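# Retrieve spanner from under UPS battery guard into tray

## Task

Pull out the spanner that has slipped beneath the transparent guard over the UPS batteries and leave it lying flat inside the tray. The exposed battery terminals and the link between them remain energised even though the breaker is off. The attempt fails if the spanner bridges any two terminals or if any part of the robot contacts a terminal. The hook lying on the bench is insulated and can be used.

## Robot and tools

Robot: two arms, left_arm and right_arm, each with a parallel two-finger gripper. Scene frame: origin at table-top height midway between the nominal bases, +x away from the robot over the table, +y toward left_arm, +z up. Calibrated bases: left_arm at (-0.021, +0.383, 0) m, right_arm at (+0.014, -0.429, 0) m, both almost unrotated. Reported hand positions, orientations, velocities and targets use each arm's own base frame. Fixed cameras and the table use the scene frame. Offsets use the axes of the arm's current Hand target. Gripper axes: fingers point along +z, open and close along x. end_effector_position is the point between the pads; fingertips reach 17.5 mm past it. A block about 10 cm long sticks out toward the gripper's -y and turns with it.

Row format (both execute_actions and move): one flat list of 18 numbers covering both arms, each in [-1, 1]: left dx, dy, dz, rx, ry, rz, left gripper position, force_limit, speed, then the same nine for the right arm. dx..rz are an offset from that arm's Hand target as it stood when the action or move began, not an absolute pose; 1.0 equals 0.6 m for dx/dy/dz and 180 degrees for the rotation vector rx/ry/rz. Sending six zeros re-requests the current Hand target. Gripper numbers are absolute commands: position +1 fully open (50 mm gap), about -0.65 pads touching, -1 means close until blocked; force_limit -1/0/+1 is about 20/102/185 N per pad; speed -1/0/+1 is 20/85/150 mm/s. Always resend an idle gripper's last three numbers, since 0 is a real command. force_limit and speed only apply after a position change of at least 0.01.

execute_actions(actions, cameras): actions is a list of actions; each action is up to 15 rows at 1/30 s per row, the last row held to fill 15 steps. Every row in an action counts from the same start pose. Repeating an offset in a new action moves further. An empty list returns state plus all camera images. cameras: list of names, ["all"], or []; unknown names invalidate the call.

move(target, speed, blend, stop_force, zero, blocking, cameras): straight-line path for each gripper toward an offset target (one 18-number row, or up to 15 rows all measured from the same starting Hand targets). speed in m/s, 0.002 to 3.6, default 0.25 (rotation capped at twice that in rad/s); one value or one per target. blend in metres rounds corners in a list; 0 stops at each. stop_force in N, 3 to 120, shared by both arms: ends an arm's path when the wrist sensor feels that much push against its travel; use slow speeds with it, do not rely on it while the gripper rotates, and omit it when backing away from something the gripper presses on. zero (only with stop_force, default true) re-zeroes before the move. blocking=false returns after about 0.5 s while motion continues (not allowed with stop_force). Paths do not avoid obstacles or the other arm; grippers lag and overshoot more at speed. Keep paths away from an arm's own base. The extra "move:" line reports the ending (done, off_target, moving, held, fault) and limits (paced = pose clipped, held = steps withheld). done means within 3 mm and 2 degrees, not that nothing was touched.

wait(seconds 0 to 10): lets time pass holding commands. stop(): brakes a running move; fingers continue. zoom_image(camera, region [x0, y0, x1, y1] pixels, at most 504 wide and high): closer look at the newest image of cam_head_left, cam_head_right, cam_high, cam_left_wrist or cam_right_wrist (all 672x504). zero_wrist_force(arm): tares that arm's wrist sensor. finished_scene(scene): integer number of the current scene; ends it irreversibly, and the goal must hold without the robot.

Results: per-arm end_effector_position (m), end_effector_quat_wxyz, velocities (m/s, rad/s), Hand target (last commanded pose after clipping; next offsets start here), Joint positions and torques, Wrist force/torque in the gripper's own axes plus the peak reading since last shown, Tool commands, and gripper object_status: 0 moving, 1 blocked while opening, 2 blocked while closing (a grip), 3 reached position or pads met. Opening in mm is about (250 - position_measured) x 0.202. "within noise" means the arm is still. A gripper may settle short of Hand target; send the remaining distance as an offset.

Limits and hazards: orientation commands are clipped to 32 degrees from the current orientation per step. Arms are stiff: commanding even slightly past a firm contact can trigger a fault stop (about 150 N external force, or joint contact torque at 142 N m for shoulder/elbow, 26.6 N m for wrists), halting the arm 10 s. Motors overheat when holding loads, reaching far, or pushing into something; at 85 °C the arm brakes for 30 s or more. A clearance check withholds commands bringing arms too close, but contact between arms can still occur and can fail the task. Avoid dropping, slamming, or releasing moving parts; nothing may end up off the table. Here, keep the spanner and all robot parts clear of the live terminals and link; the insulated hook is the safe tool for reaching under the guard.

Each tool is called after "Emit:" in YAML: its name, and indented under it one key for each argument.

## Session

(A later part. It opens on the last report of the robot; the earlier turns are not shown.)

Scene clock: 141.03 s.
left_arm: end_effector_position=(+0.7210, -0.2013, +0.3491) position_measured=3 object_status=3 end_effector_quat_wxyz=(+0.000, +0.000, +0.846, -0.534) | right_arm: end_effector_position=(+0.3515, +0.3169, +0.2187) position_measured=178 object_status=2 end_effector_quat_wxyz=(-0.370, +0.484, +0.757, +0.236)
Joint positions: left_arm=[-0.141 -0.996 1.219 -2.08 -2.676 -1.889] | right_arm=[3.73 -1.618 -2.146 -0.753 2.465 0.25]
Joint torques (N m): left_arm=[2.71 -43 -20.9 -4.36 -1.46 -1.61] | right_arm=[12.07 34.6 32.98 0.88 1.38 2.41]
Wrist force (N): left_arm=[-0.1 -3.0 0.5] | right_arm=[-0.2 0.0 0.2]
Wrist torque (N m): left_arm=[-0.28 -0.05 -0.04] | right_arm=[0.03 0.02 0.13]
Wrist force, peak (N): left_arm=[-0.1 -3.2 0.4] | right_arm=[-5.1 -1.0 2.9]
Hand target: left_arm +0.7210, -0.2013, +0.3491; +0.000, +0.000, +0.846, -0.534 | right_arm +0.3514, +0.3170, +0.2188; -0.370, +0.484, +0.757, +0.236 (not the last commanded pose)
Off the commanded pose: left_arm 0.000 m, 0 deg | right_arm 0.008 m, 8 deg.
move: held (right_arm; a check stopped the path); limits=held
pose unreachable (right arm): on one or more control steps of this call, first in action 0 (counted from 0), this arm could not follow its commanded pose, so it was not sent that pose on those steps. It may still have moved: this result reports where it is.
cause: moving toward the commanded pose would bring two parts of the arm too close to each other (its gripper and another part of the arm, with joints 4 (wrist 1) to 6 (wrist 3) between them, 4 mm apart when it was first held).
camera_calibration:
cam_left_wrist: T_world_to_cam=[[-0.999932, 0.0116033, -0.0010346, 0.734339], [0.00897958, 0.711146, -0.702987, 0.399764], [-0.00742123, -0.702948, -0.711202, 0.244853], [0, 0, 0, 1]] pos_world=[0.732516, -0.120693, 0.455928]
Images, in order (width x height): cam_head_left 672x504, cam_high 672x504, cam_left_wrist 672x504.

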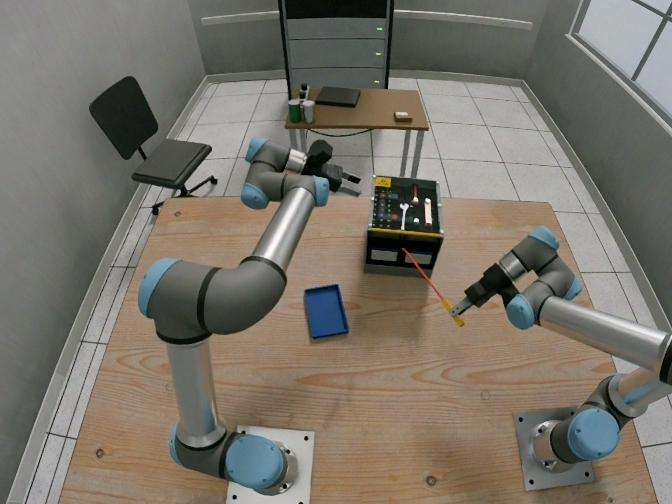

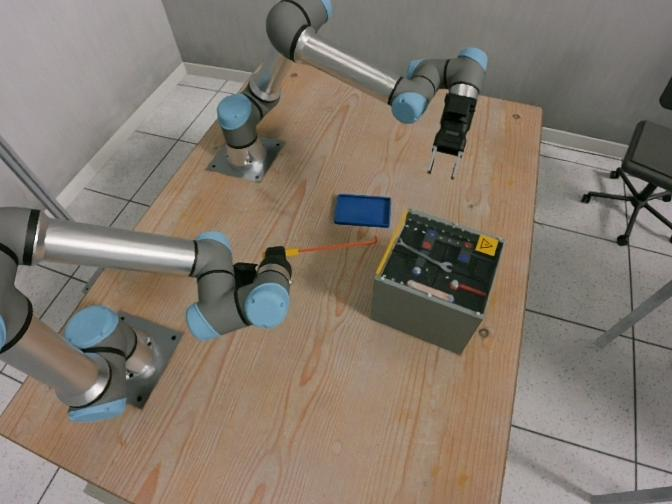

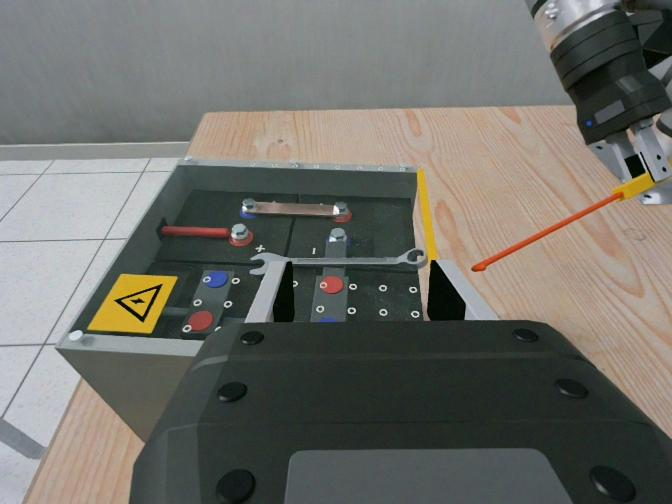

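Emit:
move:
  target: [0,0,0,0,0,0,1,1,1,-0.0323,0.087,-0.0333,0,0,0,-0.95,0.4,-0.5]
  speed: 0.04
  stop_force: 5
  cameras: ["cam_left_wrist","cam_high"]

Emit:
zoom_image:
  camera: "cam_left_wrist"
  region: [360, 220, 460, 290]

Emit:
zoom_image:
  camera: "cam_high"
  region: [370, 210, 430, 270]

Scene clock: 143.83 s.
left_arm: end_effector_position=(+0.7210, -0.2013, +0.3491) position_measured=3 object_status=3 end_effector_quat_wxyz=(+0.000, +0.000, +0.846, -0.534) | right_arm: end_effector_position=(+0.4104, +0.3138, +0.2157) position_measured=178 object_status=2 end_effector_quat_wxyz=(-0.370, +0.484, +0.757, +0.236)
Joint positions: left_arm=[-0.141 -0.996 1.219 -2.08 -2.676 -1.889] | right_arm=[3.657 -1.735 -1.995 -0.877 2.476 0.135]
Joint torques (N m): left_arm=[2.5 -42.92 -21.2 -4.47 -1.35 -1.73] | right_arm=[11.84 40.95 21.39 6.14 1 2.41]
Wrist force (N): left_arm=[-0.1 -2.9 0.4] | right_arm=[0.3 0.3 0.5]
Wrist torque (N m): left_arm=[-0.26 -0.05 -0.03] | right_arm=[0.10 -0.09 0.05]
Wrist force, peak (N): left_arm=[-0.3 -3.2 0.3] | right_arm=[-0.5 -0.5 1.0]
Hand target: left_arm +0.7210, -0.2013, +0.3491; +0.000, +0.000, +0.846, -0.534 | right_arm +0.4104, +0.3138, +0.2157; -0.370, +0.484, +0.757, +0.236
Off the commanded pose: left_arm 0.000 m, 0 deg | right_arm 0.000 m, 0 deg.
move: done
camera_calibration:
cam_left_wrist: T_world_to_cam=[[-0.999932, 0.0116033, -0.0010346, 0.734339], [0.00897958, 0.711146, -0.702987, 0.399764], [-0.00742123, -0.702948, -0.711202, 0.244853], [0, 0, 0, 1]] pos_world=[0.732516, -0.120693, 0.455928]
Images, in order (width x height): cam_high 672x504, cam_left_wrist 672x504.

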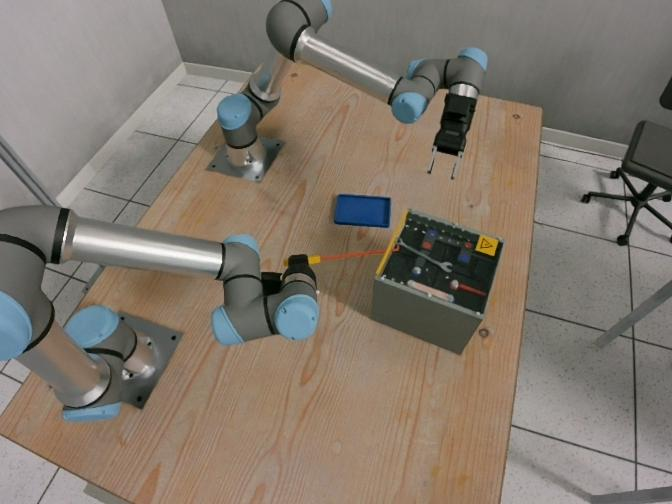

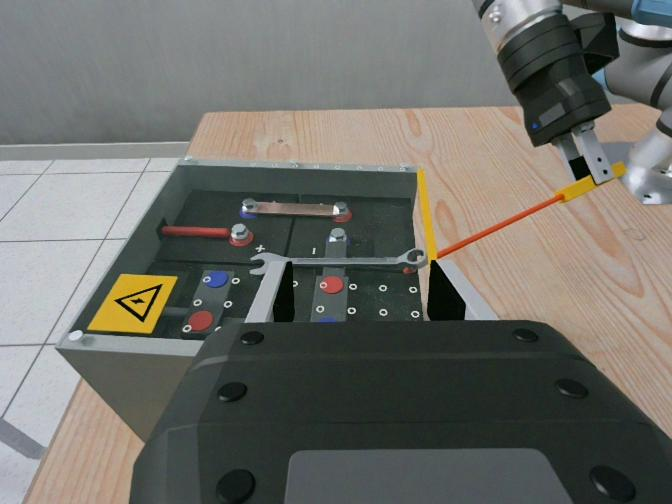

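Scaled by 5.040 from the camera's 672x504 image, which has a finer 960x720 frame.

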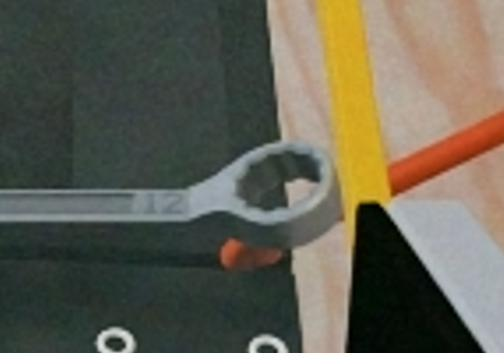

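Scaled by 8.400 from the camera's 672x504 image, which has a finer 960x720 frame.

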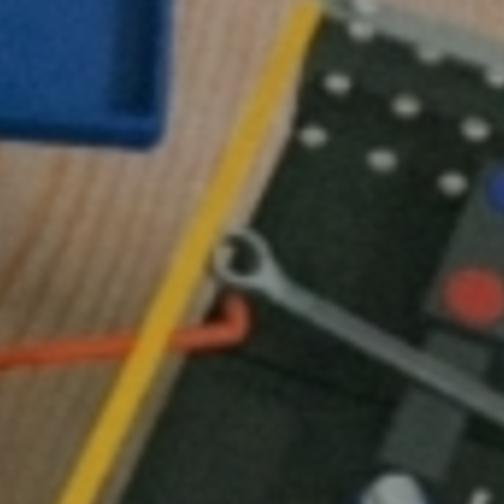

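Emit:
move:
  target: [0,0,0,0,0,0,1,1,1,0.0202,0.0013,-0.012,0,0,0,-0.95,0.4,-0.5]
  speed: 0.03
  stop_force: 5
  cameras: ["cam_left_wrist","cam_high"]

Emit:
zoom_image:
  camera: "cam_left_wrist"
  region: [360, 220, 460, 290]

Emit:
zoom_image:
  camera: "cam_high"
  region: [370, 210, 430, 270]

Scene clock: 145.77 s.
left_arm: end_effector_position=(+0.7210, -0.2013, +0.3491) position_measured=3 object_status=3 end_effector_quat_wxyz=(+0.000, +0.000, +0.846, -0.534) | right_arm: end_effector_position=(+0.4104, +0.3157, +0.2297) position_measured=178 object_status=2 end_effector_quat_wxyz=(-0.370, +0.484, +0.757, +0.236)
Joint positions: left_arm=[-0.141 -0.996 1.219 -2.08 -2.676 -1.889] | right_arm=[3.661 -1.717 -1.975 -0.91 2.476 0.141]
Joint torques (N m): left_arm=[2.32 -41.15 -20.54 -4.53 -1.22 -1.9] | right_arm=[-10.04 17.73 18.93 6 1.81 -2.1]
Wrist force (N): left_arm=[-0.3 -3.0 0.5] | right_arm=[-0.2 0.0 0.5]
Wrist torque (N m): left_arm=[-0.28 -0.02 -0.03] | right_arm=[0.07 -0.07 0.07]
Wrist force, peak (N): left_arm=[-0.1 -3.2 0.4] | right_arm=[0.2 0.5 0.9]
Hand target: left_arm +0.7210, -0.2013, +0.3491; +0.000, +0.000, +0.846, -0.534 | right_arm +0.4104, +0.3157, +0.2297; -0.370, +0.484, +0.757, +0.236
Off the commanded pose: left_arm 0.000 m, 0 deg | right_arm 0.000 m, 0 deg.
move: done
camera_calibration:
cam_left_wrist: T_world_to_cam=[[-0.999932, 0.0116033, -0.0010346, 0.734339], [0.00897958, 0.711146, -0.702987, 0.399764], [-0.00742123, -0.702948, -0.711202, 0.244853], [0, 0, 0, 1]] pos_world=[0.732516, -0.120693, 0.455928]
Images, in order (width x height): cam_high 672x504, cam_left_wrist 672x504.

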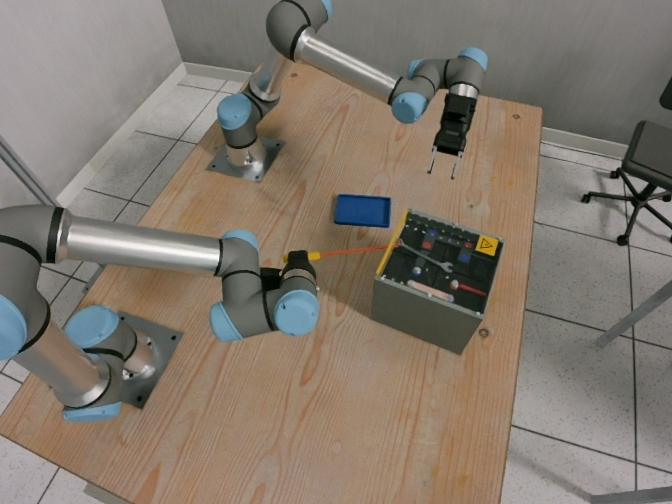

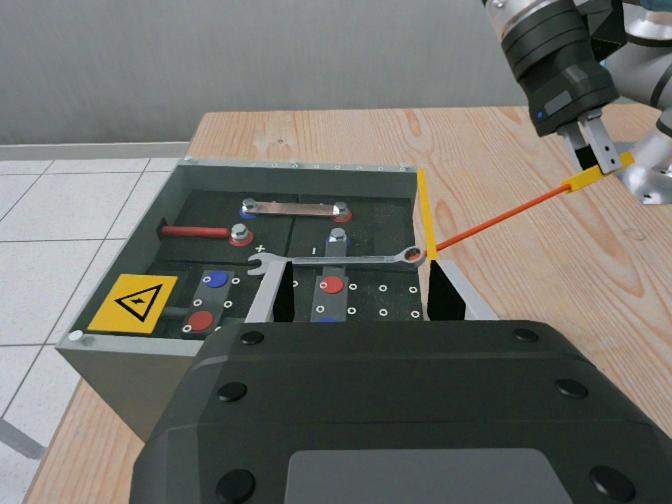

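Scaled by 5.040 from the camera's 672x504 image, which has a finer 960x720 frame.

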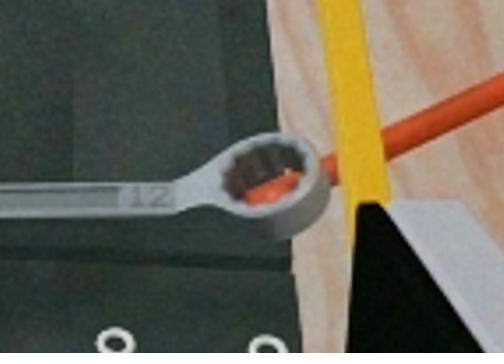

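Scaled by 8.400 from the camera's 672x504 image, which has a finer 960x720 frame.

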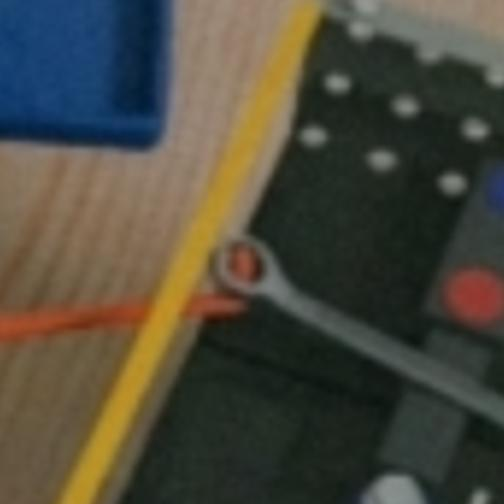

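Emit:
move:
  target: [0,0,0,0,0,0,1,1,1,0.0223,-0.0658,0.0285,0,0,0,-0.95,0.4,-0.5]
  speed: 0.025
  stop_force: 6
  cameras: ["cam_left_wrist","cam_high","cam_head_left"]

Emit:
zoom_image:
  camera: "cam_left_wrist"
  region: [280, 170, 480, 290]

Emit:
zoom_image:
  camera: "cam_high"
  region: [340, 200, 460, 300]

Emit:
zoom_image:
  camera: "cam_head_left"
  region: [370, 190, 440, 280]

Scene clock: 148.73 s.
left_arm: end_effector_position=(+0.7210, -0.2013, +0.3491) position_measured=3 object_status=3 end_effector_quat_wxyz=(+0.000, +0.000, +0.846, -0.534) | right_arm: end_effector_position=(+0.3655, +0.3188, +0.2298) position_measured=178 object_status=2 end_effector_quat_wxyz=(-0.370, +0.484, +0.757, +0.236)
Joint positions: left_arm=[-0.141 -0.996 1.219 -2.08 -2.676 -1.889] | right_arm=[3.716 -1.631 -2.093 -0.81 2.468 0.228]
Joint torques (N m): left_arm=[2.27 -42.85 -20.48 -4.58 -1.38 -1.7] | right_arm=[-12.35 12.91 33.38 0.55 3.34 -2.04]
Wrist force (N): left_arm=[0.0 -3.0 0.3] | right_arm=[-0.3 0.3 0.5]
Wrist torque (N m): left_arm=[-0.28 -0.07 -0.04] | right_arm=[0.10 0.01 0.12]
Wrist force, peak (N): left_arm=[-0.1 -3.2 0.5] | right_arm=[-0.9 2.2 0.3]
Hand target: left_arm +0.7210, -0.2013, +0.3491; +0.000, +0.000, +0.846, -0.534 | right_arm +0.3655, +0.3188, +0.2298; -0.370, +0.484, +0.757, +0.236
Off the commanded pose: left_arm 0.000 m, 0 deg | right_arm 0.000 m, 0 deg.
move: done
camera_calibration:
cam_left_wrist: T_world_to_cam=[[-0.999932, 0.0116033, -0.0010346, 0.734339], [0.00897958, 0.711146, -0.702987, 0.399764], [-0.00742123, -0.702948, -0.711202, 0.244853], [0, 0, 0, 1]] pos_world=[0.732516, -0.120693, 0.455928]
Images, in order (width x height): cam_head_left 672x504, cam_high 672x504, cam_left_wrist 672x504.

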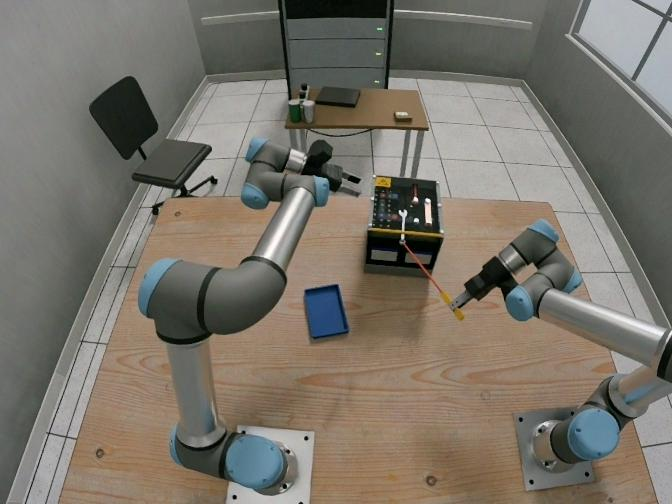

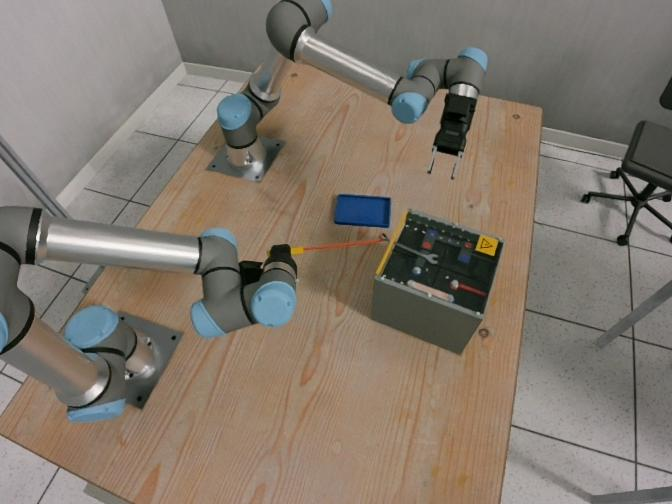

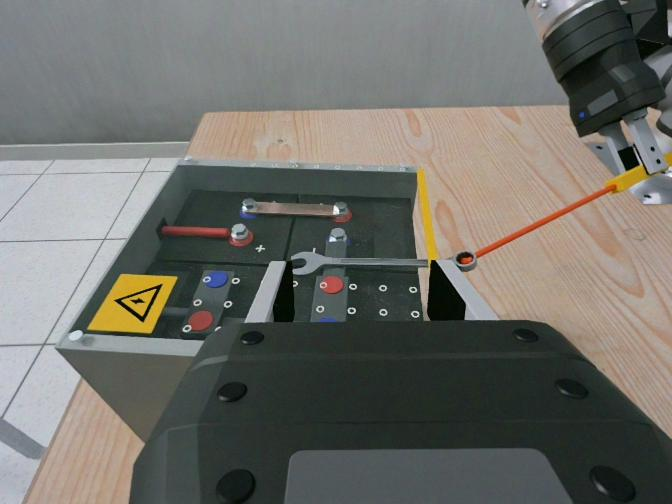

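Scaled by 2.520 from the camera's 672x504 image, which has a finer 960x720 frame.

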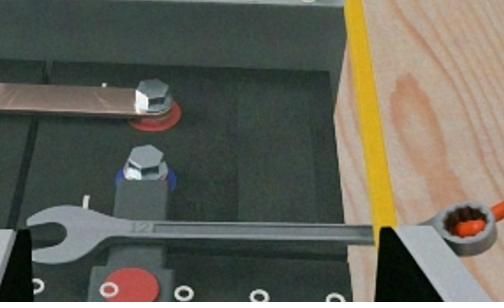

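Scaled by 4.200 from the camera's 672x504 image, which has a finer 960x720 frame.

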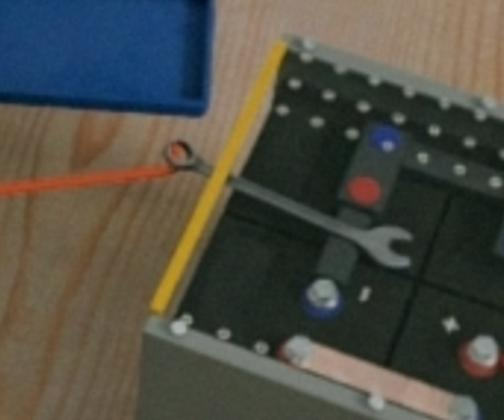

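Scaled by 5.600 from the camera's 672x504 image, which has a finer 960x720 frame.

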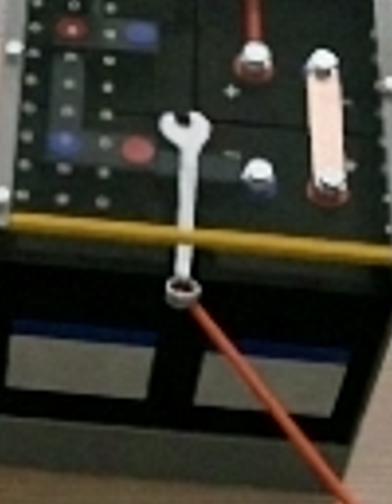

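Emit:
move:
  target: [0.160,-0.0567,0.2315,-0.2555,0.3147,0.4986,1,-0.6,0,0,0,0,0,0,0,-0.95,0.4,-0.5]
  speed: 0.35
  cameras: ["all"]

Scene clock: 152.67 s.
left_arm: end_effector_position=(+0.6251, -0.3413, +0.3200) position_measured=3 object_status=3 end_effector_quat_wxyz=(+0.000, +0.777, +0.630, +0.001) | right_arm: end_effector_position=(+0.3655, +0.3188, +0.2298) position_measured=178 object_status=2 end_effector_quat_wxyz=(-0.370, +0.484, +0.757, +0.236)
Joint positions: left_arm=[-0.689 -1.053 0.932 -1.45 -1.57 -0.481] | right_arm=[3.716 -1.631 -2.093 -0.81 2.468 0.228]
Joint torques (N m): left_arm=[-4.8 -41.11 -22.5 -2.87 1.1 1.6] | right_arm=[-11.52 14.16 32.15 1.04 3.35 -1.71]
Wrist force (N): left_arm=[-0.1 0.0 -0.1] | right_arm=[0.1 0.2 0.5]
Wrist torque (N m): left_arm=[0.06 0.00 0.11] | right_arm=[0.08 -0.06 0.13]
Wrist force, peak (N): left_arm=[0.0 -3.5 -0.2] | right_arm=[-0.4 0.2 0.9]
Hand target: left_arm +0.6251, -0.3413, +0.3199; +0.000, +0.777, +0.630, +0.001 | right_arm +0.3655, +0.3188, +0.2298; -0.370, +0.484, +0.757, +0.236
Off the commanded pose: left_arm 0.000 m, 0 deg | right_arm 0.000 m, 0 deg.
move: done
camera_calibration:
cam_left_wrist: T_world_to_cam=[[0.211483, 0.977316, 0.0113455, 0.208387], [0.918265, -0.202654, 0.340177, -0.734315], [0.334759, -0.0615232, -0.940293, 0.203413], [0, 0, 0, 1]] pos_world=[0.562131, -0.339957, 0.4387]
cam_right_wrist: T_world_to_cam=[[-0.271283, 0.55341, 0.787492, -0.250409], [0.962495, 0.15861, 0.220106, -0.434871], [-0.00309525, 0.817668, -0.575682, 0.00397414], [0, 0, 0, 1]] pos_world=[0.350642, 0.204304, 0.2952]

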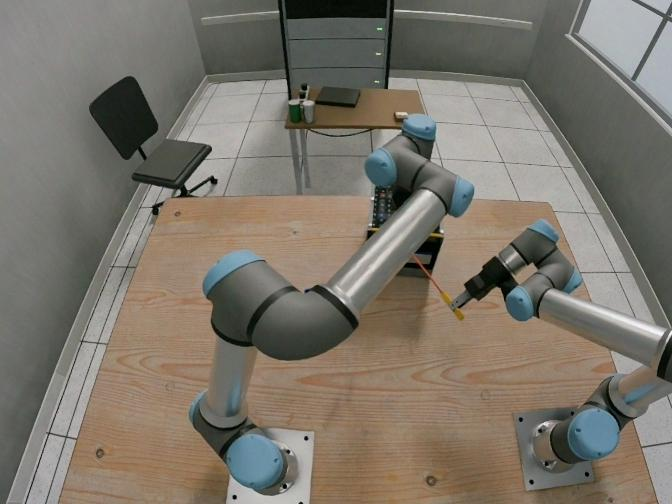

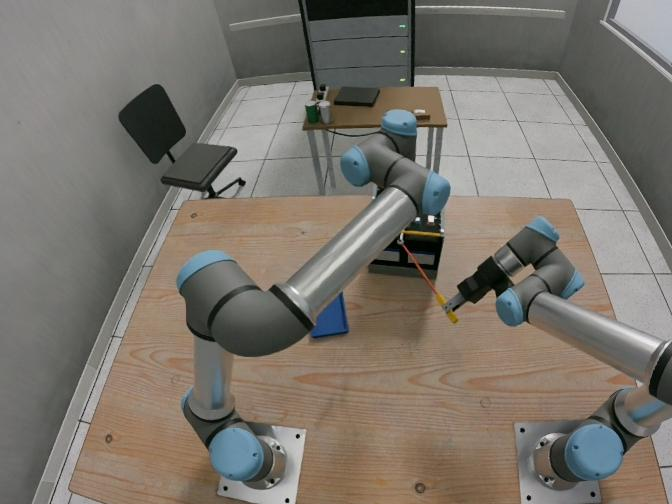

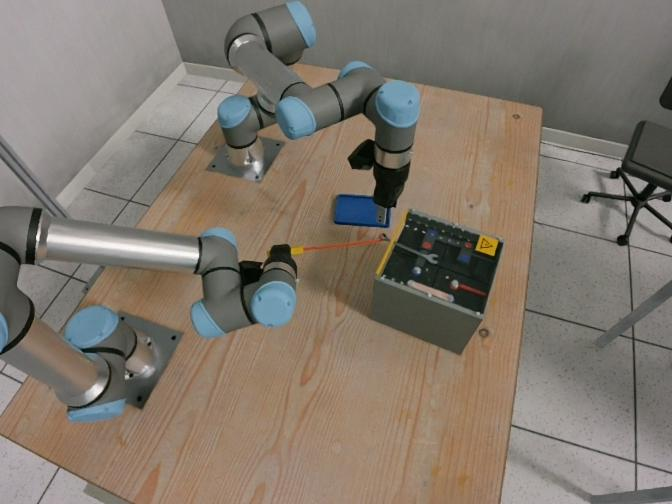

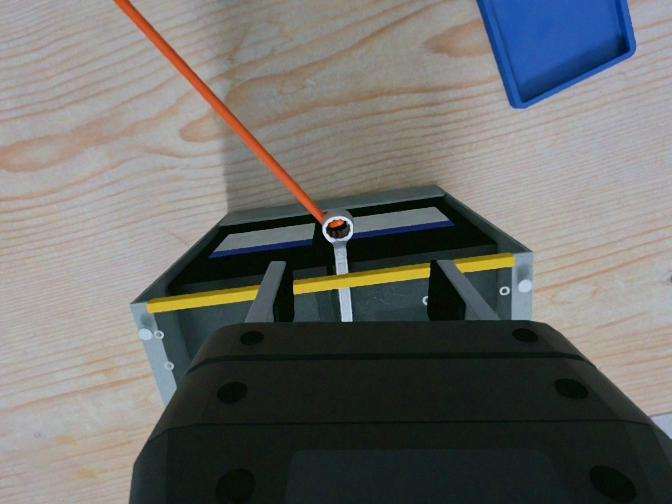

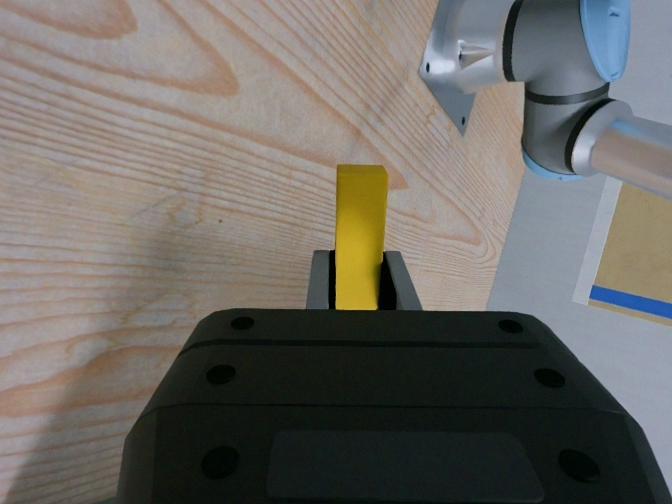

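Emit:
move:
  target:
    - [-0.0138,0.0058,0.09,0,0,0,1,-0.6,0,0,0,0,0,0,0,-0.95,0.4,-0.5]
    - [-0.0138,0.0058,0.1475,0,0,0,1,-0.6,0,0,0,0,0,0,0,-0.95,0.4,-0.5]
  speed: [0.1,0.04]
  stop_force: 5
  cameras: ["cam_left_wrist","cam_high","cam_head_right"]

Emit:
zoom_image:
  camera: "cam_high"
  region: [340, 190, 440, 280]

Scene clock: 155.57 s.
left_arm: end_effector_position=(+0.6269, -0.3501, +0.2314) position_measured=3 object_status=3 end_effector_quat_wxyz=(+0.000, +0.777, +0.630, +0.001) | right_arm: end_effector_position=(+0.3655, +0.3188, +0.2298) position_measured=178 object_status=2 end_effector_quat_wxyz=(-0.370, +0.484, +0.757, +0.236)
Joint positions: left_arm=[-0.697 -1.039 1.138 -1.669 -1.569 -0.489] | right_arm=[3.716 -1.631 -2.093 -0.81 2.468 0.228]
Joint torques (N m): left_arm=[6.66 -60.54 -30.48 -4.45 1.58 1.99] | right_arm=[-10.95 14.39 30.73 1.52 3.33 -1.43]
Wrist force (N): left_arm=[-0.1 0.0 -0.2] | right_arm=[-0.3 0.3 1.0]
Wrist torque (N m): left_arm=[0.05 -0.01 0.09] | right_arm=[0.09 0.00 0.13]
Wrist force, peak (N): left_arm=[0.2 -0.1 -2.1] | right_arm=[-0.3 0.3 1.0]
Hand target: left_arm +0.6269, -0.3501, +0.2314; +0.000, +0.777, +0.630, +0.001 | right_arm +0.3655, +0.3188, +0.2298; -0.370, +0.484, +0.757, +0.236
Off the commanded pose: left_arm 0.000 m, 0 deg | right_arm 0.000 m, 0 deg.
move: done
camera_calibration:
cam_left_wrist: T_world_to_cam=[[0.211863, 0.977232, 0.0114815, 0.217321], [0.918177, -0.203056, 0.340174, -0.7077], [0.33476, -0.0615281, -0.940292, 0.118957], [0, 0, 0, 1]] pos_world=[0.56393, -0.348757, 0.3501]
Images, in order (width x height): cam_head_right 672x504, cam_high 672x504, cam_left_wrist 672x504.

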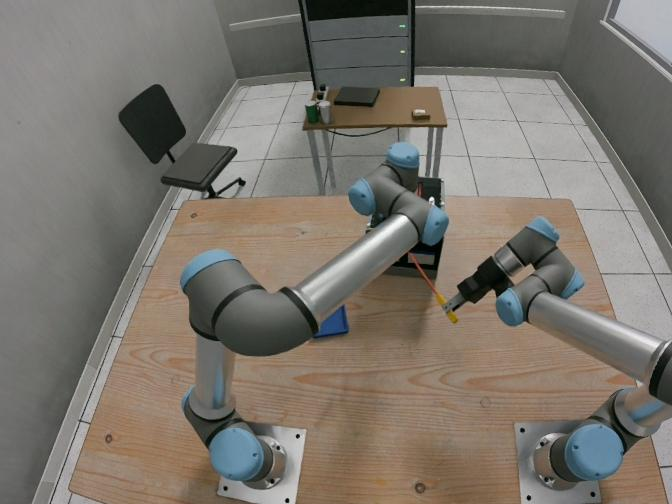

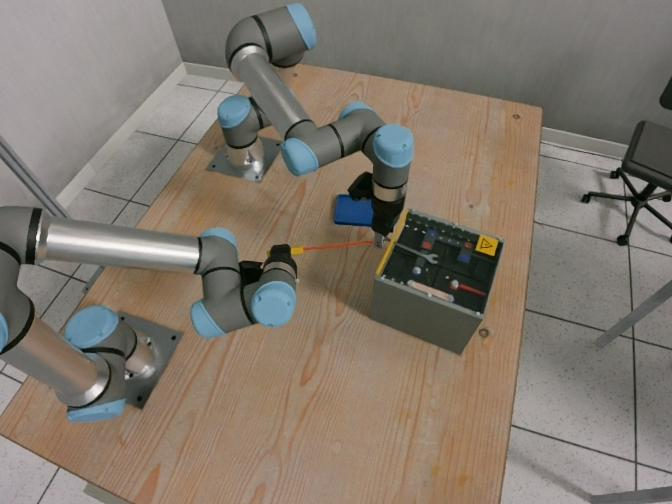

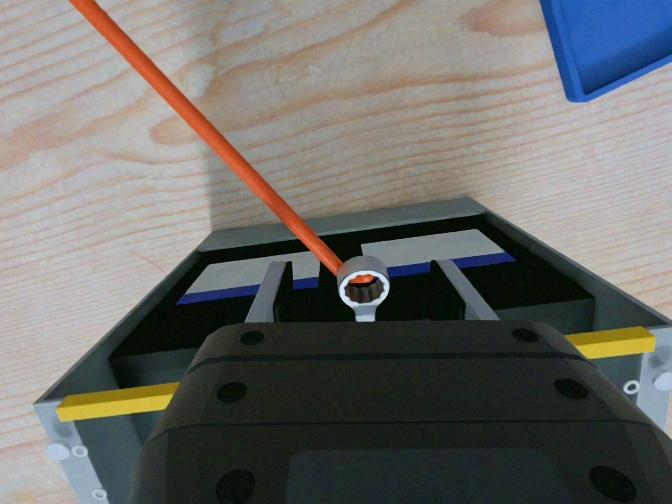

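Scaled by 5.040 from the camera's 672x504 image, which has a finer 960x720 frame.

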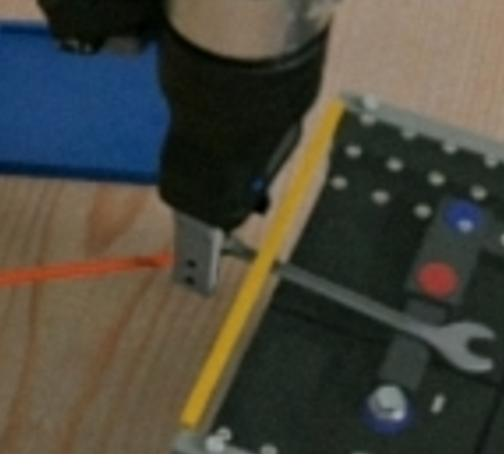

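Emit:
move:
  target: [0,0,-0.015,0,0,0,1,-0.6,0,0,0,0,0,0,0,-0.95,0.4,-0.5]
  speed: 0.1

Emit:
move:
  target: [0,0,0,0,0,0,-1,-0.6,-0.7,0,0,0,0,0,0,-0.95,0.4,-0.5]
  cameras: ["cam_left_wrist","cam_high"]

Emit:
zoom_image:
  camera: "cam_high"
  region: [340, 190, 440, 280]

Scene clock: 156.63 s.
left_arm: end_effector_position=(+0.6269, -0.3501, +0.2406) position_measured=3 object_status=3 end_effector_quat_wxyz=(+0.000, +0.777, +0.630, +0.001) | right_arm: end_effector_position=(+0.3655, +0.3188, +0.2298) position_measured=178 object_status=2 end_effector_quat_wxyz=(-0.370, +0.484, +0.757, +0.236)
Joint positions: left_arm=[-0.697 -1.042 1.117 -1.647 -1.569 -0.489] | right_arm=[3.716 -1.631 -2.093 -0.81 2.468 0.228]
Joint torques (N m): left_arm=[4.25 -56.09 -18.95 -4.67 1.45 0.86] | right_arm=[-10.83 14.51 30.62 1.69 3.23 -1.3]
Wrist force (N): left_arm=[-0.1 0.0 0.0] | right_arm=[-0.3 0.0 0.6]
Wrist torque (N m): left_arm=[0.05 -0.02 0.09] | right_arm=[0.04 0.01 0.12]
Wrist force, peak (N): left_arm=[-0.1 -0.1 -0.5] | right_arm=[-0.5 0.0 1.0]
Hand target: left_arm +0.6269, -0.3501, +0.2404; +0.000, +0.777, +0.630, +0.001 | right_arm +0.3655, +0.3188, +0.2298; -0.370, +0.484, +0.757, +0.236
Off the commanded pose: left_arm 0.000 m, 0 deg | right_arm 0.000 m, 0 deg.
move: done

Scene clock: 158.13 s.
left_arm: end_effector_position=(+0.6269, -0.3501, +0.2404) position_measured=251 object_status=3 end_effector_quat_wxyz=(+0.000, +0.777, +0.630, +0.001) | right_arm: end_effector_position=(+0.3655, +0.3188, +0.2298) position_measured=178 object_status=2 end_effector_quat_wxyz=(-0.370, +0.484, +0.757, +0.236)
Joint positions: left_arm=[-0.697 -1.042 1.118 -1.647 -1.569 -0.489] | right_arm=[3.716 -1.631 -2.093 -0.81 2.468 0.228]
Joint torques (N m): left_arm=[-3.06 -40.58 -18.63 -4.1 0.52 -0.95] | right_arm=[-10.12 15.35 29.56 1.98 3.26 -1.22]
Wrist force (N): left_arm=[-0.1 0.1 -0.2] | right_arm=[-0.7 0.0 0.7]
Wrist torque (N m): left_arm=[0.06 -0.02 0.09] | right_arm=[0.03 0.05 0.13]
Wrist force, peak (N): left_arm=[-0.7 0.0 -1.0] | right_arm=[-1.0 1.0 1.5]
Hand target: left_arm +0.6269, -0.3501, +0.2404; +0.000, +0.777, +0.630, +0.001 | right_arm +0.3655, +0.3188, +0.2298; -0.370, +0.484, +0.757, +0.236
Off the commanded pose: left_arm 0.000 m, 0 deg | right_arm 0.000 m, 0 deg.
move: done
camera_calibration:
cam_left_wrist: T_world_to_cam=[[0.211862, 0.977232, 0.0114813, 0.217218], [0.918178, -0.203056, 0.340174, -0.710762], [0.33476, -0.0615281, -0.940292, 0.127419], [0, 0, 0, 1]] pos_world=[0.56393, -0.348757, 0.3591]
Images, in order (width x height): cam_high 672x504, cam_left_wrist 672x504.

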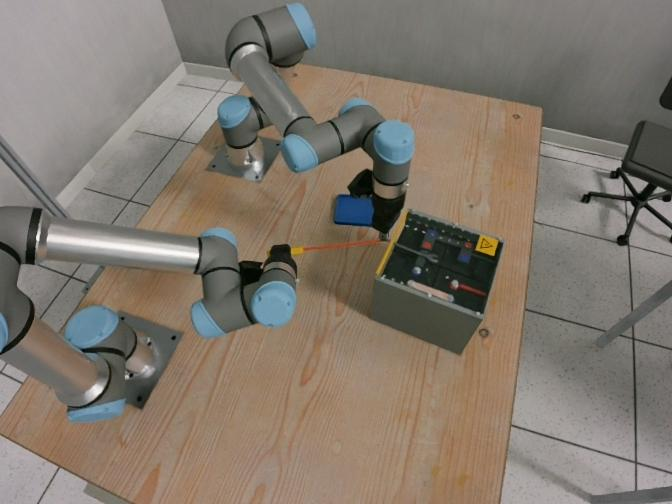

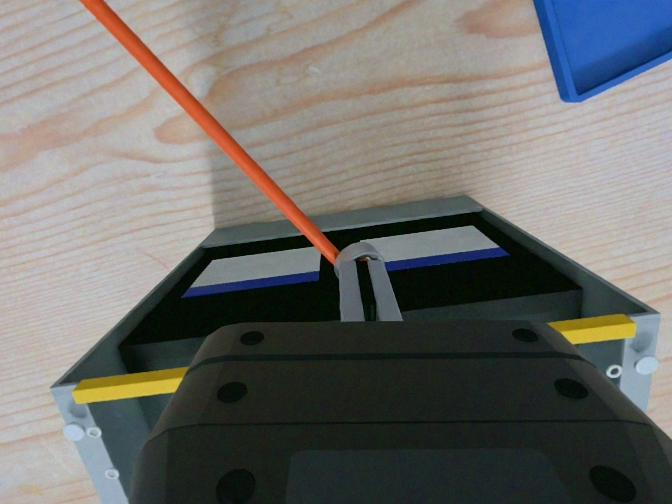

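Scaled by 5.040 from the camera's 672x504 image, which has a finer 960x720 frame.

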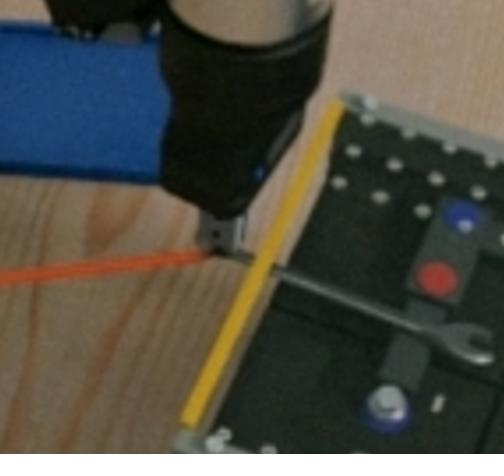

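Emit:
move:
  target: [0,0,0,0,0,0,0.6,-0.6,0,0,0,0,0,0,0,-0.95,0.4,-0.5]

Emit:
move:
  target: [0,0,0.0165,0,0,0,0.6,-0.6,0,0,0,0,0,0,0,-0.95,0.4,-0.5]
  speed: 0.1

Emit:
move:
  target: [0,0,0,0,0,0,-1,-0.6,-0.7,0,0,0,0,0,0,-0.95,0.4,-0.5]
  cameras: ["cam_left_wrist","cam_high"]

Emit:
zoom_image:
  camera: "cam_high"
  region: [340, 190, 440, 280]

Scene clock: 159.07 s.
left_arm: end_effector_position=(+0.6269, -0.3501, +0.2404) position_measured=63 object_status=3 end_effector_quat_wxyz=(+0.000, +0.777, +0.630, +0.001) | right_arm: end_effector_position=(+0.3655, +0.3188, +0.2298) position_measured=178 object_status=2 end_effector_quat_wxyz=(-0.370, +0.484, +0.757, +0.236)
Joint positions: left_arm=[-0.697 -1.042 1.118 -1.647 -1.569 -0.489] | right_arm=[3.716 -1.631 -2.093 -0.81 2.468 0.228]
Joint torques (N m): left_arm=[-3.69 -40.45 -17.87 -3.8 0.7 -1.05] | right_arm=[-10.16 15.05 29.54 2.12 3.19 -1.13]
Wrist force (N): left_arm=[-0.1 0.1 0.0] | right_arm=[-0.4 0.3 0.8]
Wrist torque (N m): left_arm=[0.07 -0.01 0.08] | right_arm=[0.07 0.00 0.15]
Wrist force, peak (N): left_arm=[0.0 0.1 -0.3] | right_arm=[-0.7 0.7 0.5]
Hand target: left_arm +0.6269, -0.3501, +0.2404; +0.000, +0.777, +0.630, +0.001 | right_arm +0.3655, +0.3188, +0.2298; -0.370, +0.484, +0.757, +0.236
Off the commanded pose: left_arm 0.000 m, 0 deg | right_arm 0.000 m, 0 deg.
move: done

Scene clock: 159.77 s.
left_arm: end_effector_position=(+0.6269, -0.3501, +0.2304) position_measured=63 object_status=3 end_effector_quat_wxyz=(+0.000, +0.777, +0.630, +0.001) | right_arm: end_effector_position=(+0.3655, +0.3188, +0.2298) position_measured=178 object_status=2 end_effector_quat_wxyz=(-0.370, +0.484, +0.757, +0.236)
Joint positions: left_arm=[-0.697 -1.039 1.14 -1.672 -1.569 -0.489] | right_arm=[3.716 -1.631 -2.093 -0.81 2.468 0.228]
Joint torques (N m): left_arm=[0.15 -46.58 -32.4 -1.61 0.21 -0.07] | right_arm=[-9.97 14.77 29.34 2.16 3.24 -0.96]
Wrist force (N): left_arm=[0.1 -0.2 -0.3] | right_arm=[-0.5 0.1 0.5]
Wrist torque (N m): left_arm=[0.02 -0.04 0.10] | right_arm=[0.03 0.02 0.15]
Wrist force, peak (N): left_arm=[0.0 0.0 -0.5] | right_arm=[-0.5 0.2 0.8]
Hand target: left_arm +0.6269, -0.3501, +0.2305; +0.000, +0.777, +0.630, +0.001 | right_arm +0.3655, +0.3188, +0.2298; -0.370, +0.484, +0.757, +0.236
Off the commanded pose: left_arm 0.000 m, 0 deg | right_arm 0.000 m, 0 deg.
move: done

Scene clock: 160.50 s.
left_arm: end_effector_position=(+0.6269, -0.3501, +0.2305) position_measured=164 object_status=2 end_effector_quat_wxyz=(+0.000, +0.777, +0.630, +0.001) | right_arm: end_effector_position=(+0.3655, +0.3188, +0.2298) position_measured=178 object_status=2 end_effector_quat_wxyz=(-0.370, +0.484, +0.757, +0.236)
Joint positions: left_arm=[-0.697 -1.039 1.139 -1.671 -1.569 -0.489] | right_arm=[3.716 -1.631 -2.093 -0.81 2.468 0.228]
Joint torques (N m): left_arm=[3.95 -60.56 -32.25 -1.62 -0.14 1.06] | right_arm=[-9.86 15.14 28.69 2.23 3.16 -0.97]
Wrist force (N): left_arm=[-0.2 -0.1 -0.3] | right_arm=[-0.5 0.6 0.5]
Wrist torque (N m): left_arm=[0.04 -0.04 0.10] | right_arm=[0.09 0.03 0.12]
Wrist force, peak (N): left_arm=[-0.5 -0.2 -0.3] | right_arm=[-0.3 0.4 1.3]
Hand target: left_arm +0.6269, -0.3501, +0.2305; +0.000, +0.777, +0.630, +0.001 | right_arm +0.3655, +0.3188, +0.2298; -0.370, +0.484, +0.757, +0.236
Off the commanded pose: left_arm 0.000 m, 0 deg | right_arm 0.000 m, 0 deg.
move: done
camera_calibration:
cam_left_wrist: T_world_to_cam=[[0.211831, 0.977238, 0.0115738, 0.21732], [0.918184, -0.203059, 0.340155, -0.707358], [0.334762, -0.0614285, -0.940298, 0.118052], [0, 0, 0, 1]] pos_world=[0.56393, -0.348757, 0.3491]
Images, in order (width x height): cam_high 672x504, cam_left_wrist 672x504.

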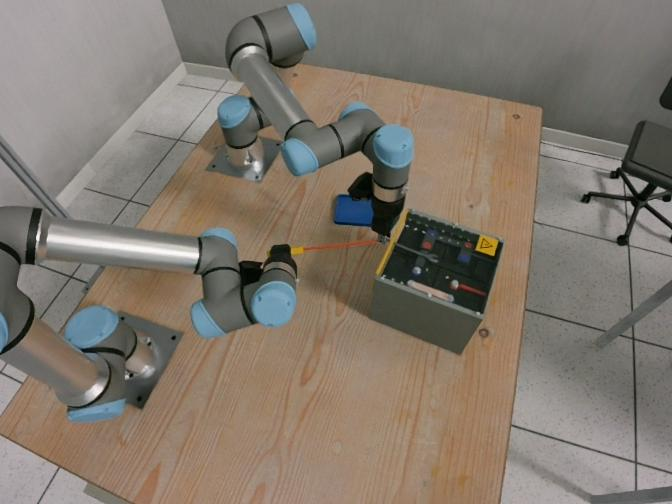

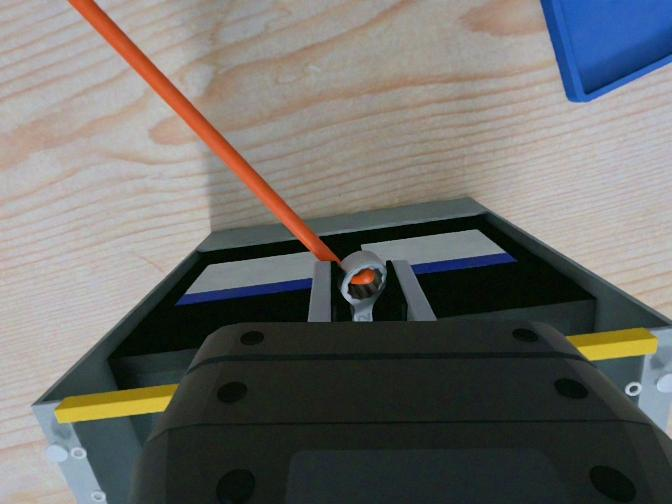

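Scaled by 5.040 from the camera's 672x504 image, which has a finer 960x720 frame.

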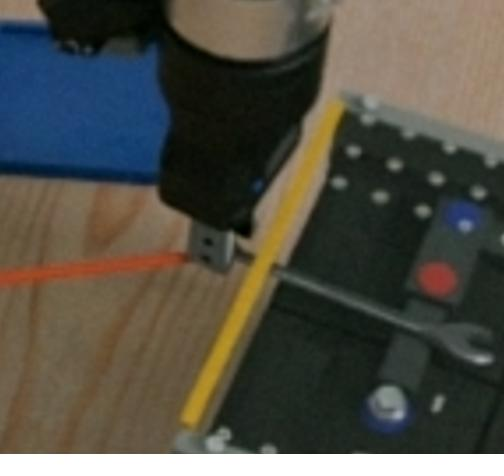

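Emit:
move:
  target:
    - [0,0,0,0,0,0,-1,-0.6,-0.7,-0.0235,-0.0015,0.014,0,0,0,-0.95,0.4,-0.5]
    - [0,0,0,0,0,0,-1,-0.6,-0.7,-0.0235,-0.20,0.014,0,0,0,-0.95,0.4,-0.5]
  speed: [0.03,0.15]
  cameras: ["cam_left_wrist","cam_high"]

Emit:
zoom_image:
  camera: "cam_high"
  region: [340, 190, 440, 280]

Scene clock: 162.63 s.
left_arm: end_effector_position=(+0.6269, -0.3501, +0.2305) position_measured=164 object_status=2 end_effector_quat_wxyz=(+0.000, +0.777, +0.630, +0.001) | right_arm: end_effector_position=(+0.2574, +0.2668, +0.2136) position_measured=178 object_status=2 end_effector_quat_wxyz=(-0.370, +0.484, +0.757, +0.236)
Joint positions: left_arm=[-0.697 -1.039 1.139 -1.671 -1.569 -0.489] | right_arm=[3.761 -1.359 -2.404 -0.715 2.458 0.299]
Joint torques (N m): left_arm=[7.69 -61.2 -31.8 -2.17 -0.45 2.4] | right_arm=[-11.9 21.77 17.06 0.61 3.33 -1.39]
Wrist force (N): left_arm=[0.0 0.3 -0.1] | right_arm=[0.0 0.3 0.5]
Wrist torque (N m): left_arm=[0.06 -0.04 0.10] | right_arm=[0.07 -0.03 0.13]
Wrist force, peak (N): left_arm=[-0.3 -0.2 -0.4] | right_arm=[-0.4 3.4 0.4]
Hand target: left_arm +0.6269, -0.3501, +0.2305; +0.000, +0.777, +0.630, +0.001 | right_arm +0.2574, +0.2667, +0.2136; -0.370, +0.484, +0.757, +0.236
Off the commanded pose: left_arm 0.000 m, 0 deg | right_arm 0.000 m, 0 deg.
move: done
camera_calibration:
cam_left_wrist: T_world_to_cam=[[0.211863, 0.977232, 0.0114815, 0.217331], [0.918177, -0.203056, 0.340174, -0.707394], [0.33476, -0.0615281, -0.940292, 0.11811], [0, 0, 0, 1]] pos_world=[0.56393, -0.348757, 0.3492]
Images, in order (width x height): cam_high 672x504, cam_left_wrist 672x504.

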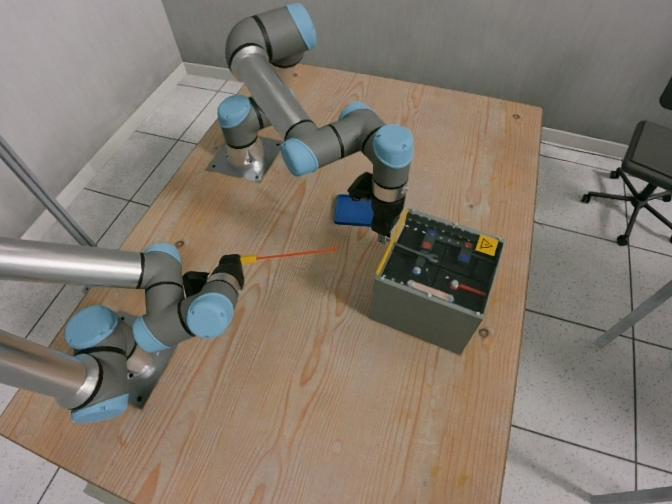

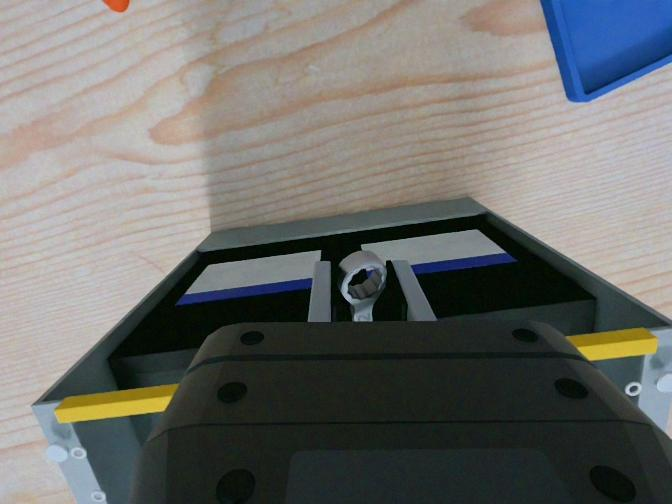

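Scaled by 5.040 from the camera's 672x504 image, which has a finer 960x720 frame.

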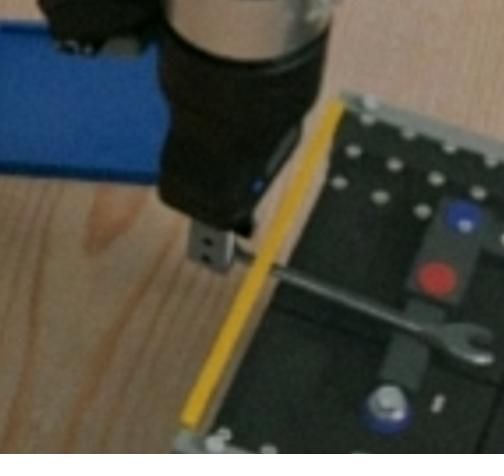

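Emit:
move:
  target: [0,0,0,-0.0278,0,0,-0.95,0.2,-0.7,-0.14,-0.106,-0.179,0,0,0,-0.95,0.4,-0.5]
  speed: 0.2
  cameras: ["cam_left_wrist","cam_high"]

Emit:
zoom_image:
  camera: "cam_high"
  region: [340, 190, 460, 290]

Scene clock: 164.87 s.
left_arm: end_effector_position=(+0.6268, -0.3501, +0.2306) position_measured=171 object_status=2 end_effector_quat_wxyz=(+0.034, +0.776, +0.629, +0.028) | right_arm: end_effector_position=(+0.2568, +0.1163, +0.2133) position_measured=178 object_status=2 end_effector_quat_wxyz=(-0.370, +0.484, +0.757, +0.236) end_effector_velocity=(-0.001, -0.001, -0.001) end_effector_angular_velocity=(+0.001, +0.002, +0.002)
Joint positions: left_arm=[-0.712 -1.091 1.241 -1.797 -1.527 -0.503] | right_arm=[3.333 -1.266 -2.313 -1.431 2.444 -0.38]
Joint velocities: left_arm=[within noise] | right_arm=[-0.003 0 0 -0.007 0 -0.007]
Joint torques (N m): left_arm=[8.08 -39.08 -25.93 -4.07 -1.78 2.27] | right_arm=[-11.49 19.12 27.85 -0.27 1.05 -1.92]
Wrist force (N): left_arm=[0.1 0.3 0.7] | right_arm=[0.0 -0.1 0.7]
Wrist torque (N m): left_arm=[0.13 -0.03 0.11] | right_arm=[0.00 -0.06 0.05]
Wrist force, peak (N): left_arm=[0.1 0.5 0.7] | right_arm=[1.3 2.0 2.5]
Hand target: left_arm +0.6269, -0.3501, +0.2305; +0.034, +0.776, +0.629, +0.028 | right_arm +0.2568, +0.1162, +0.2133; -0.370, +0.484, +0.757, +0.236
Off the commanded pose: left_arm 0.000 m, 0 deg | right_arm 0.000 m, 0 deg.
move: done
camera_calibration:
cam_left_wrist: T_world_to_cam=[[0.210918, 0.97743, 0.012005, 0.217934], [0.885596, -0.196271, 0.420948, -0.703153], [0.413804, -0.0781539, -0.907005, 0.0551525], [0, 0, 0, 1]] pos_world=[0.553921, -0.346713, 0.343398]
Images, in order (width x height): cam_high 672x504, cam_left_wrist 672x504.

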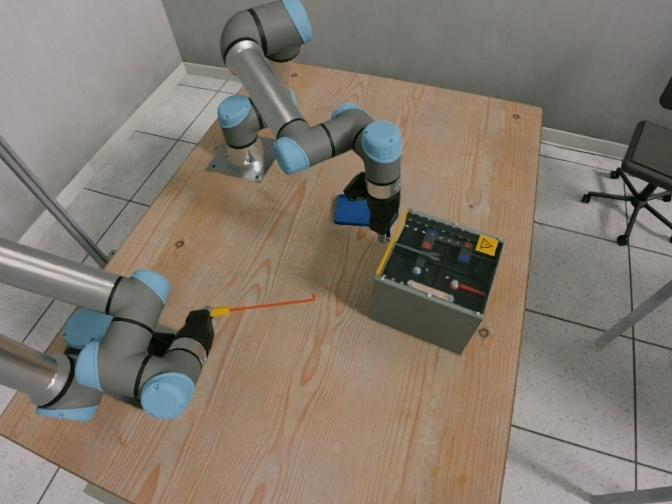

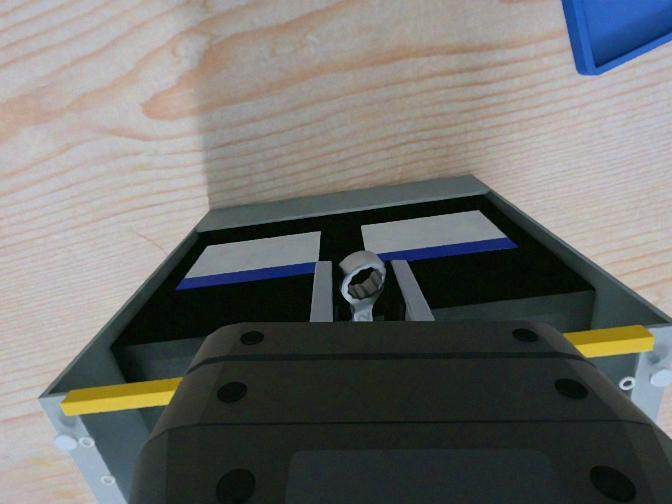

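Scaled by 4.200 from the camera's 672x504 image, which has a finer 960x720 frame.

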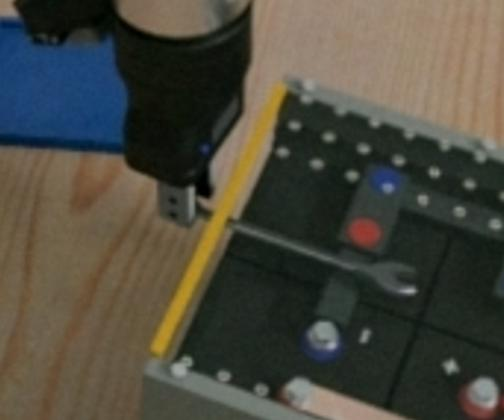

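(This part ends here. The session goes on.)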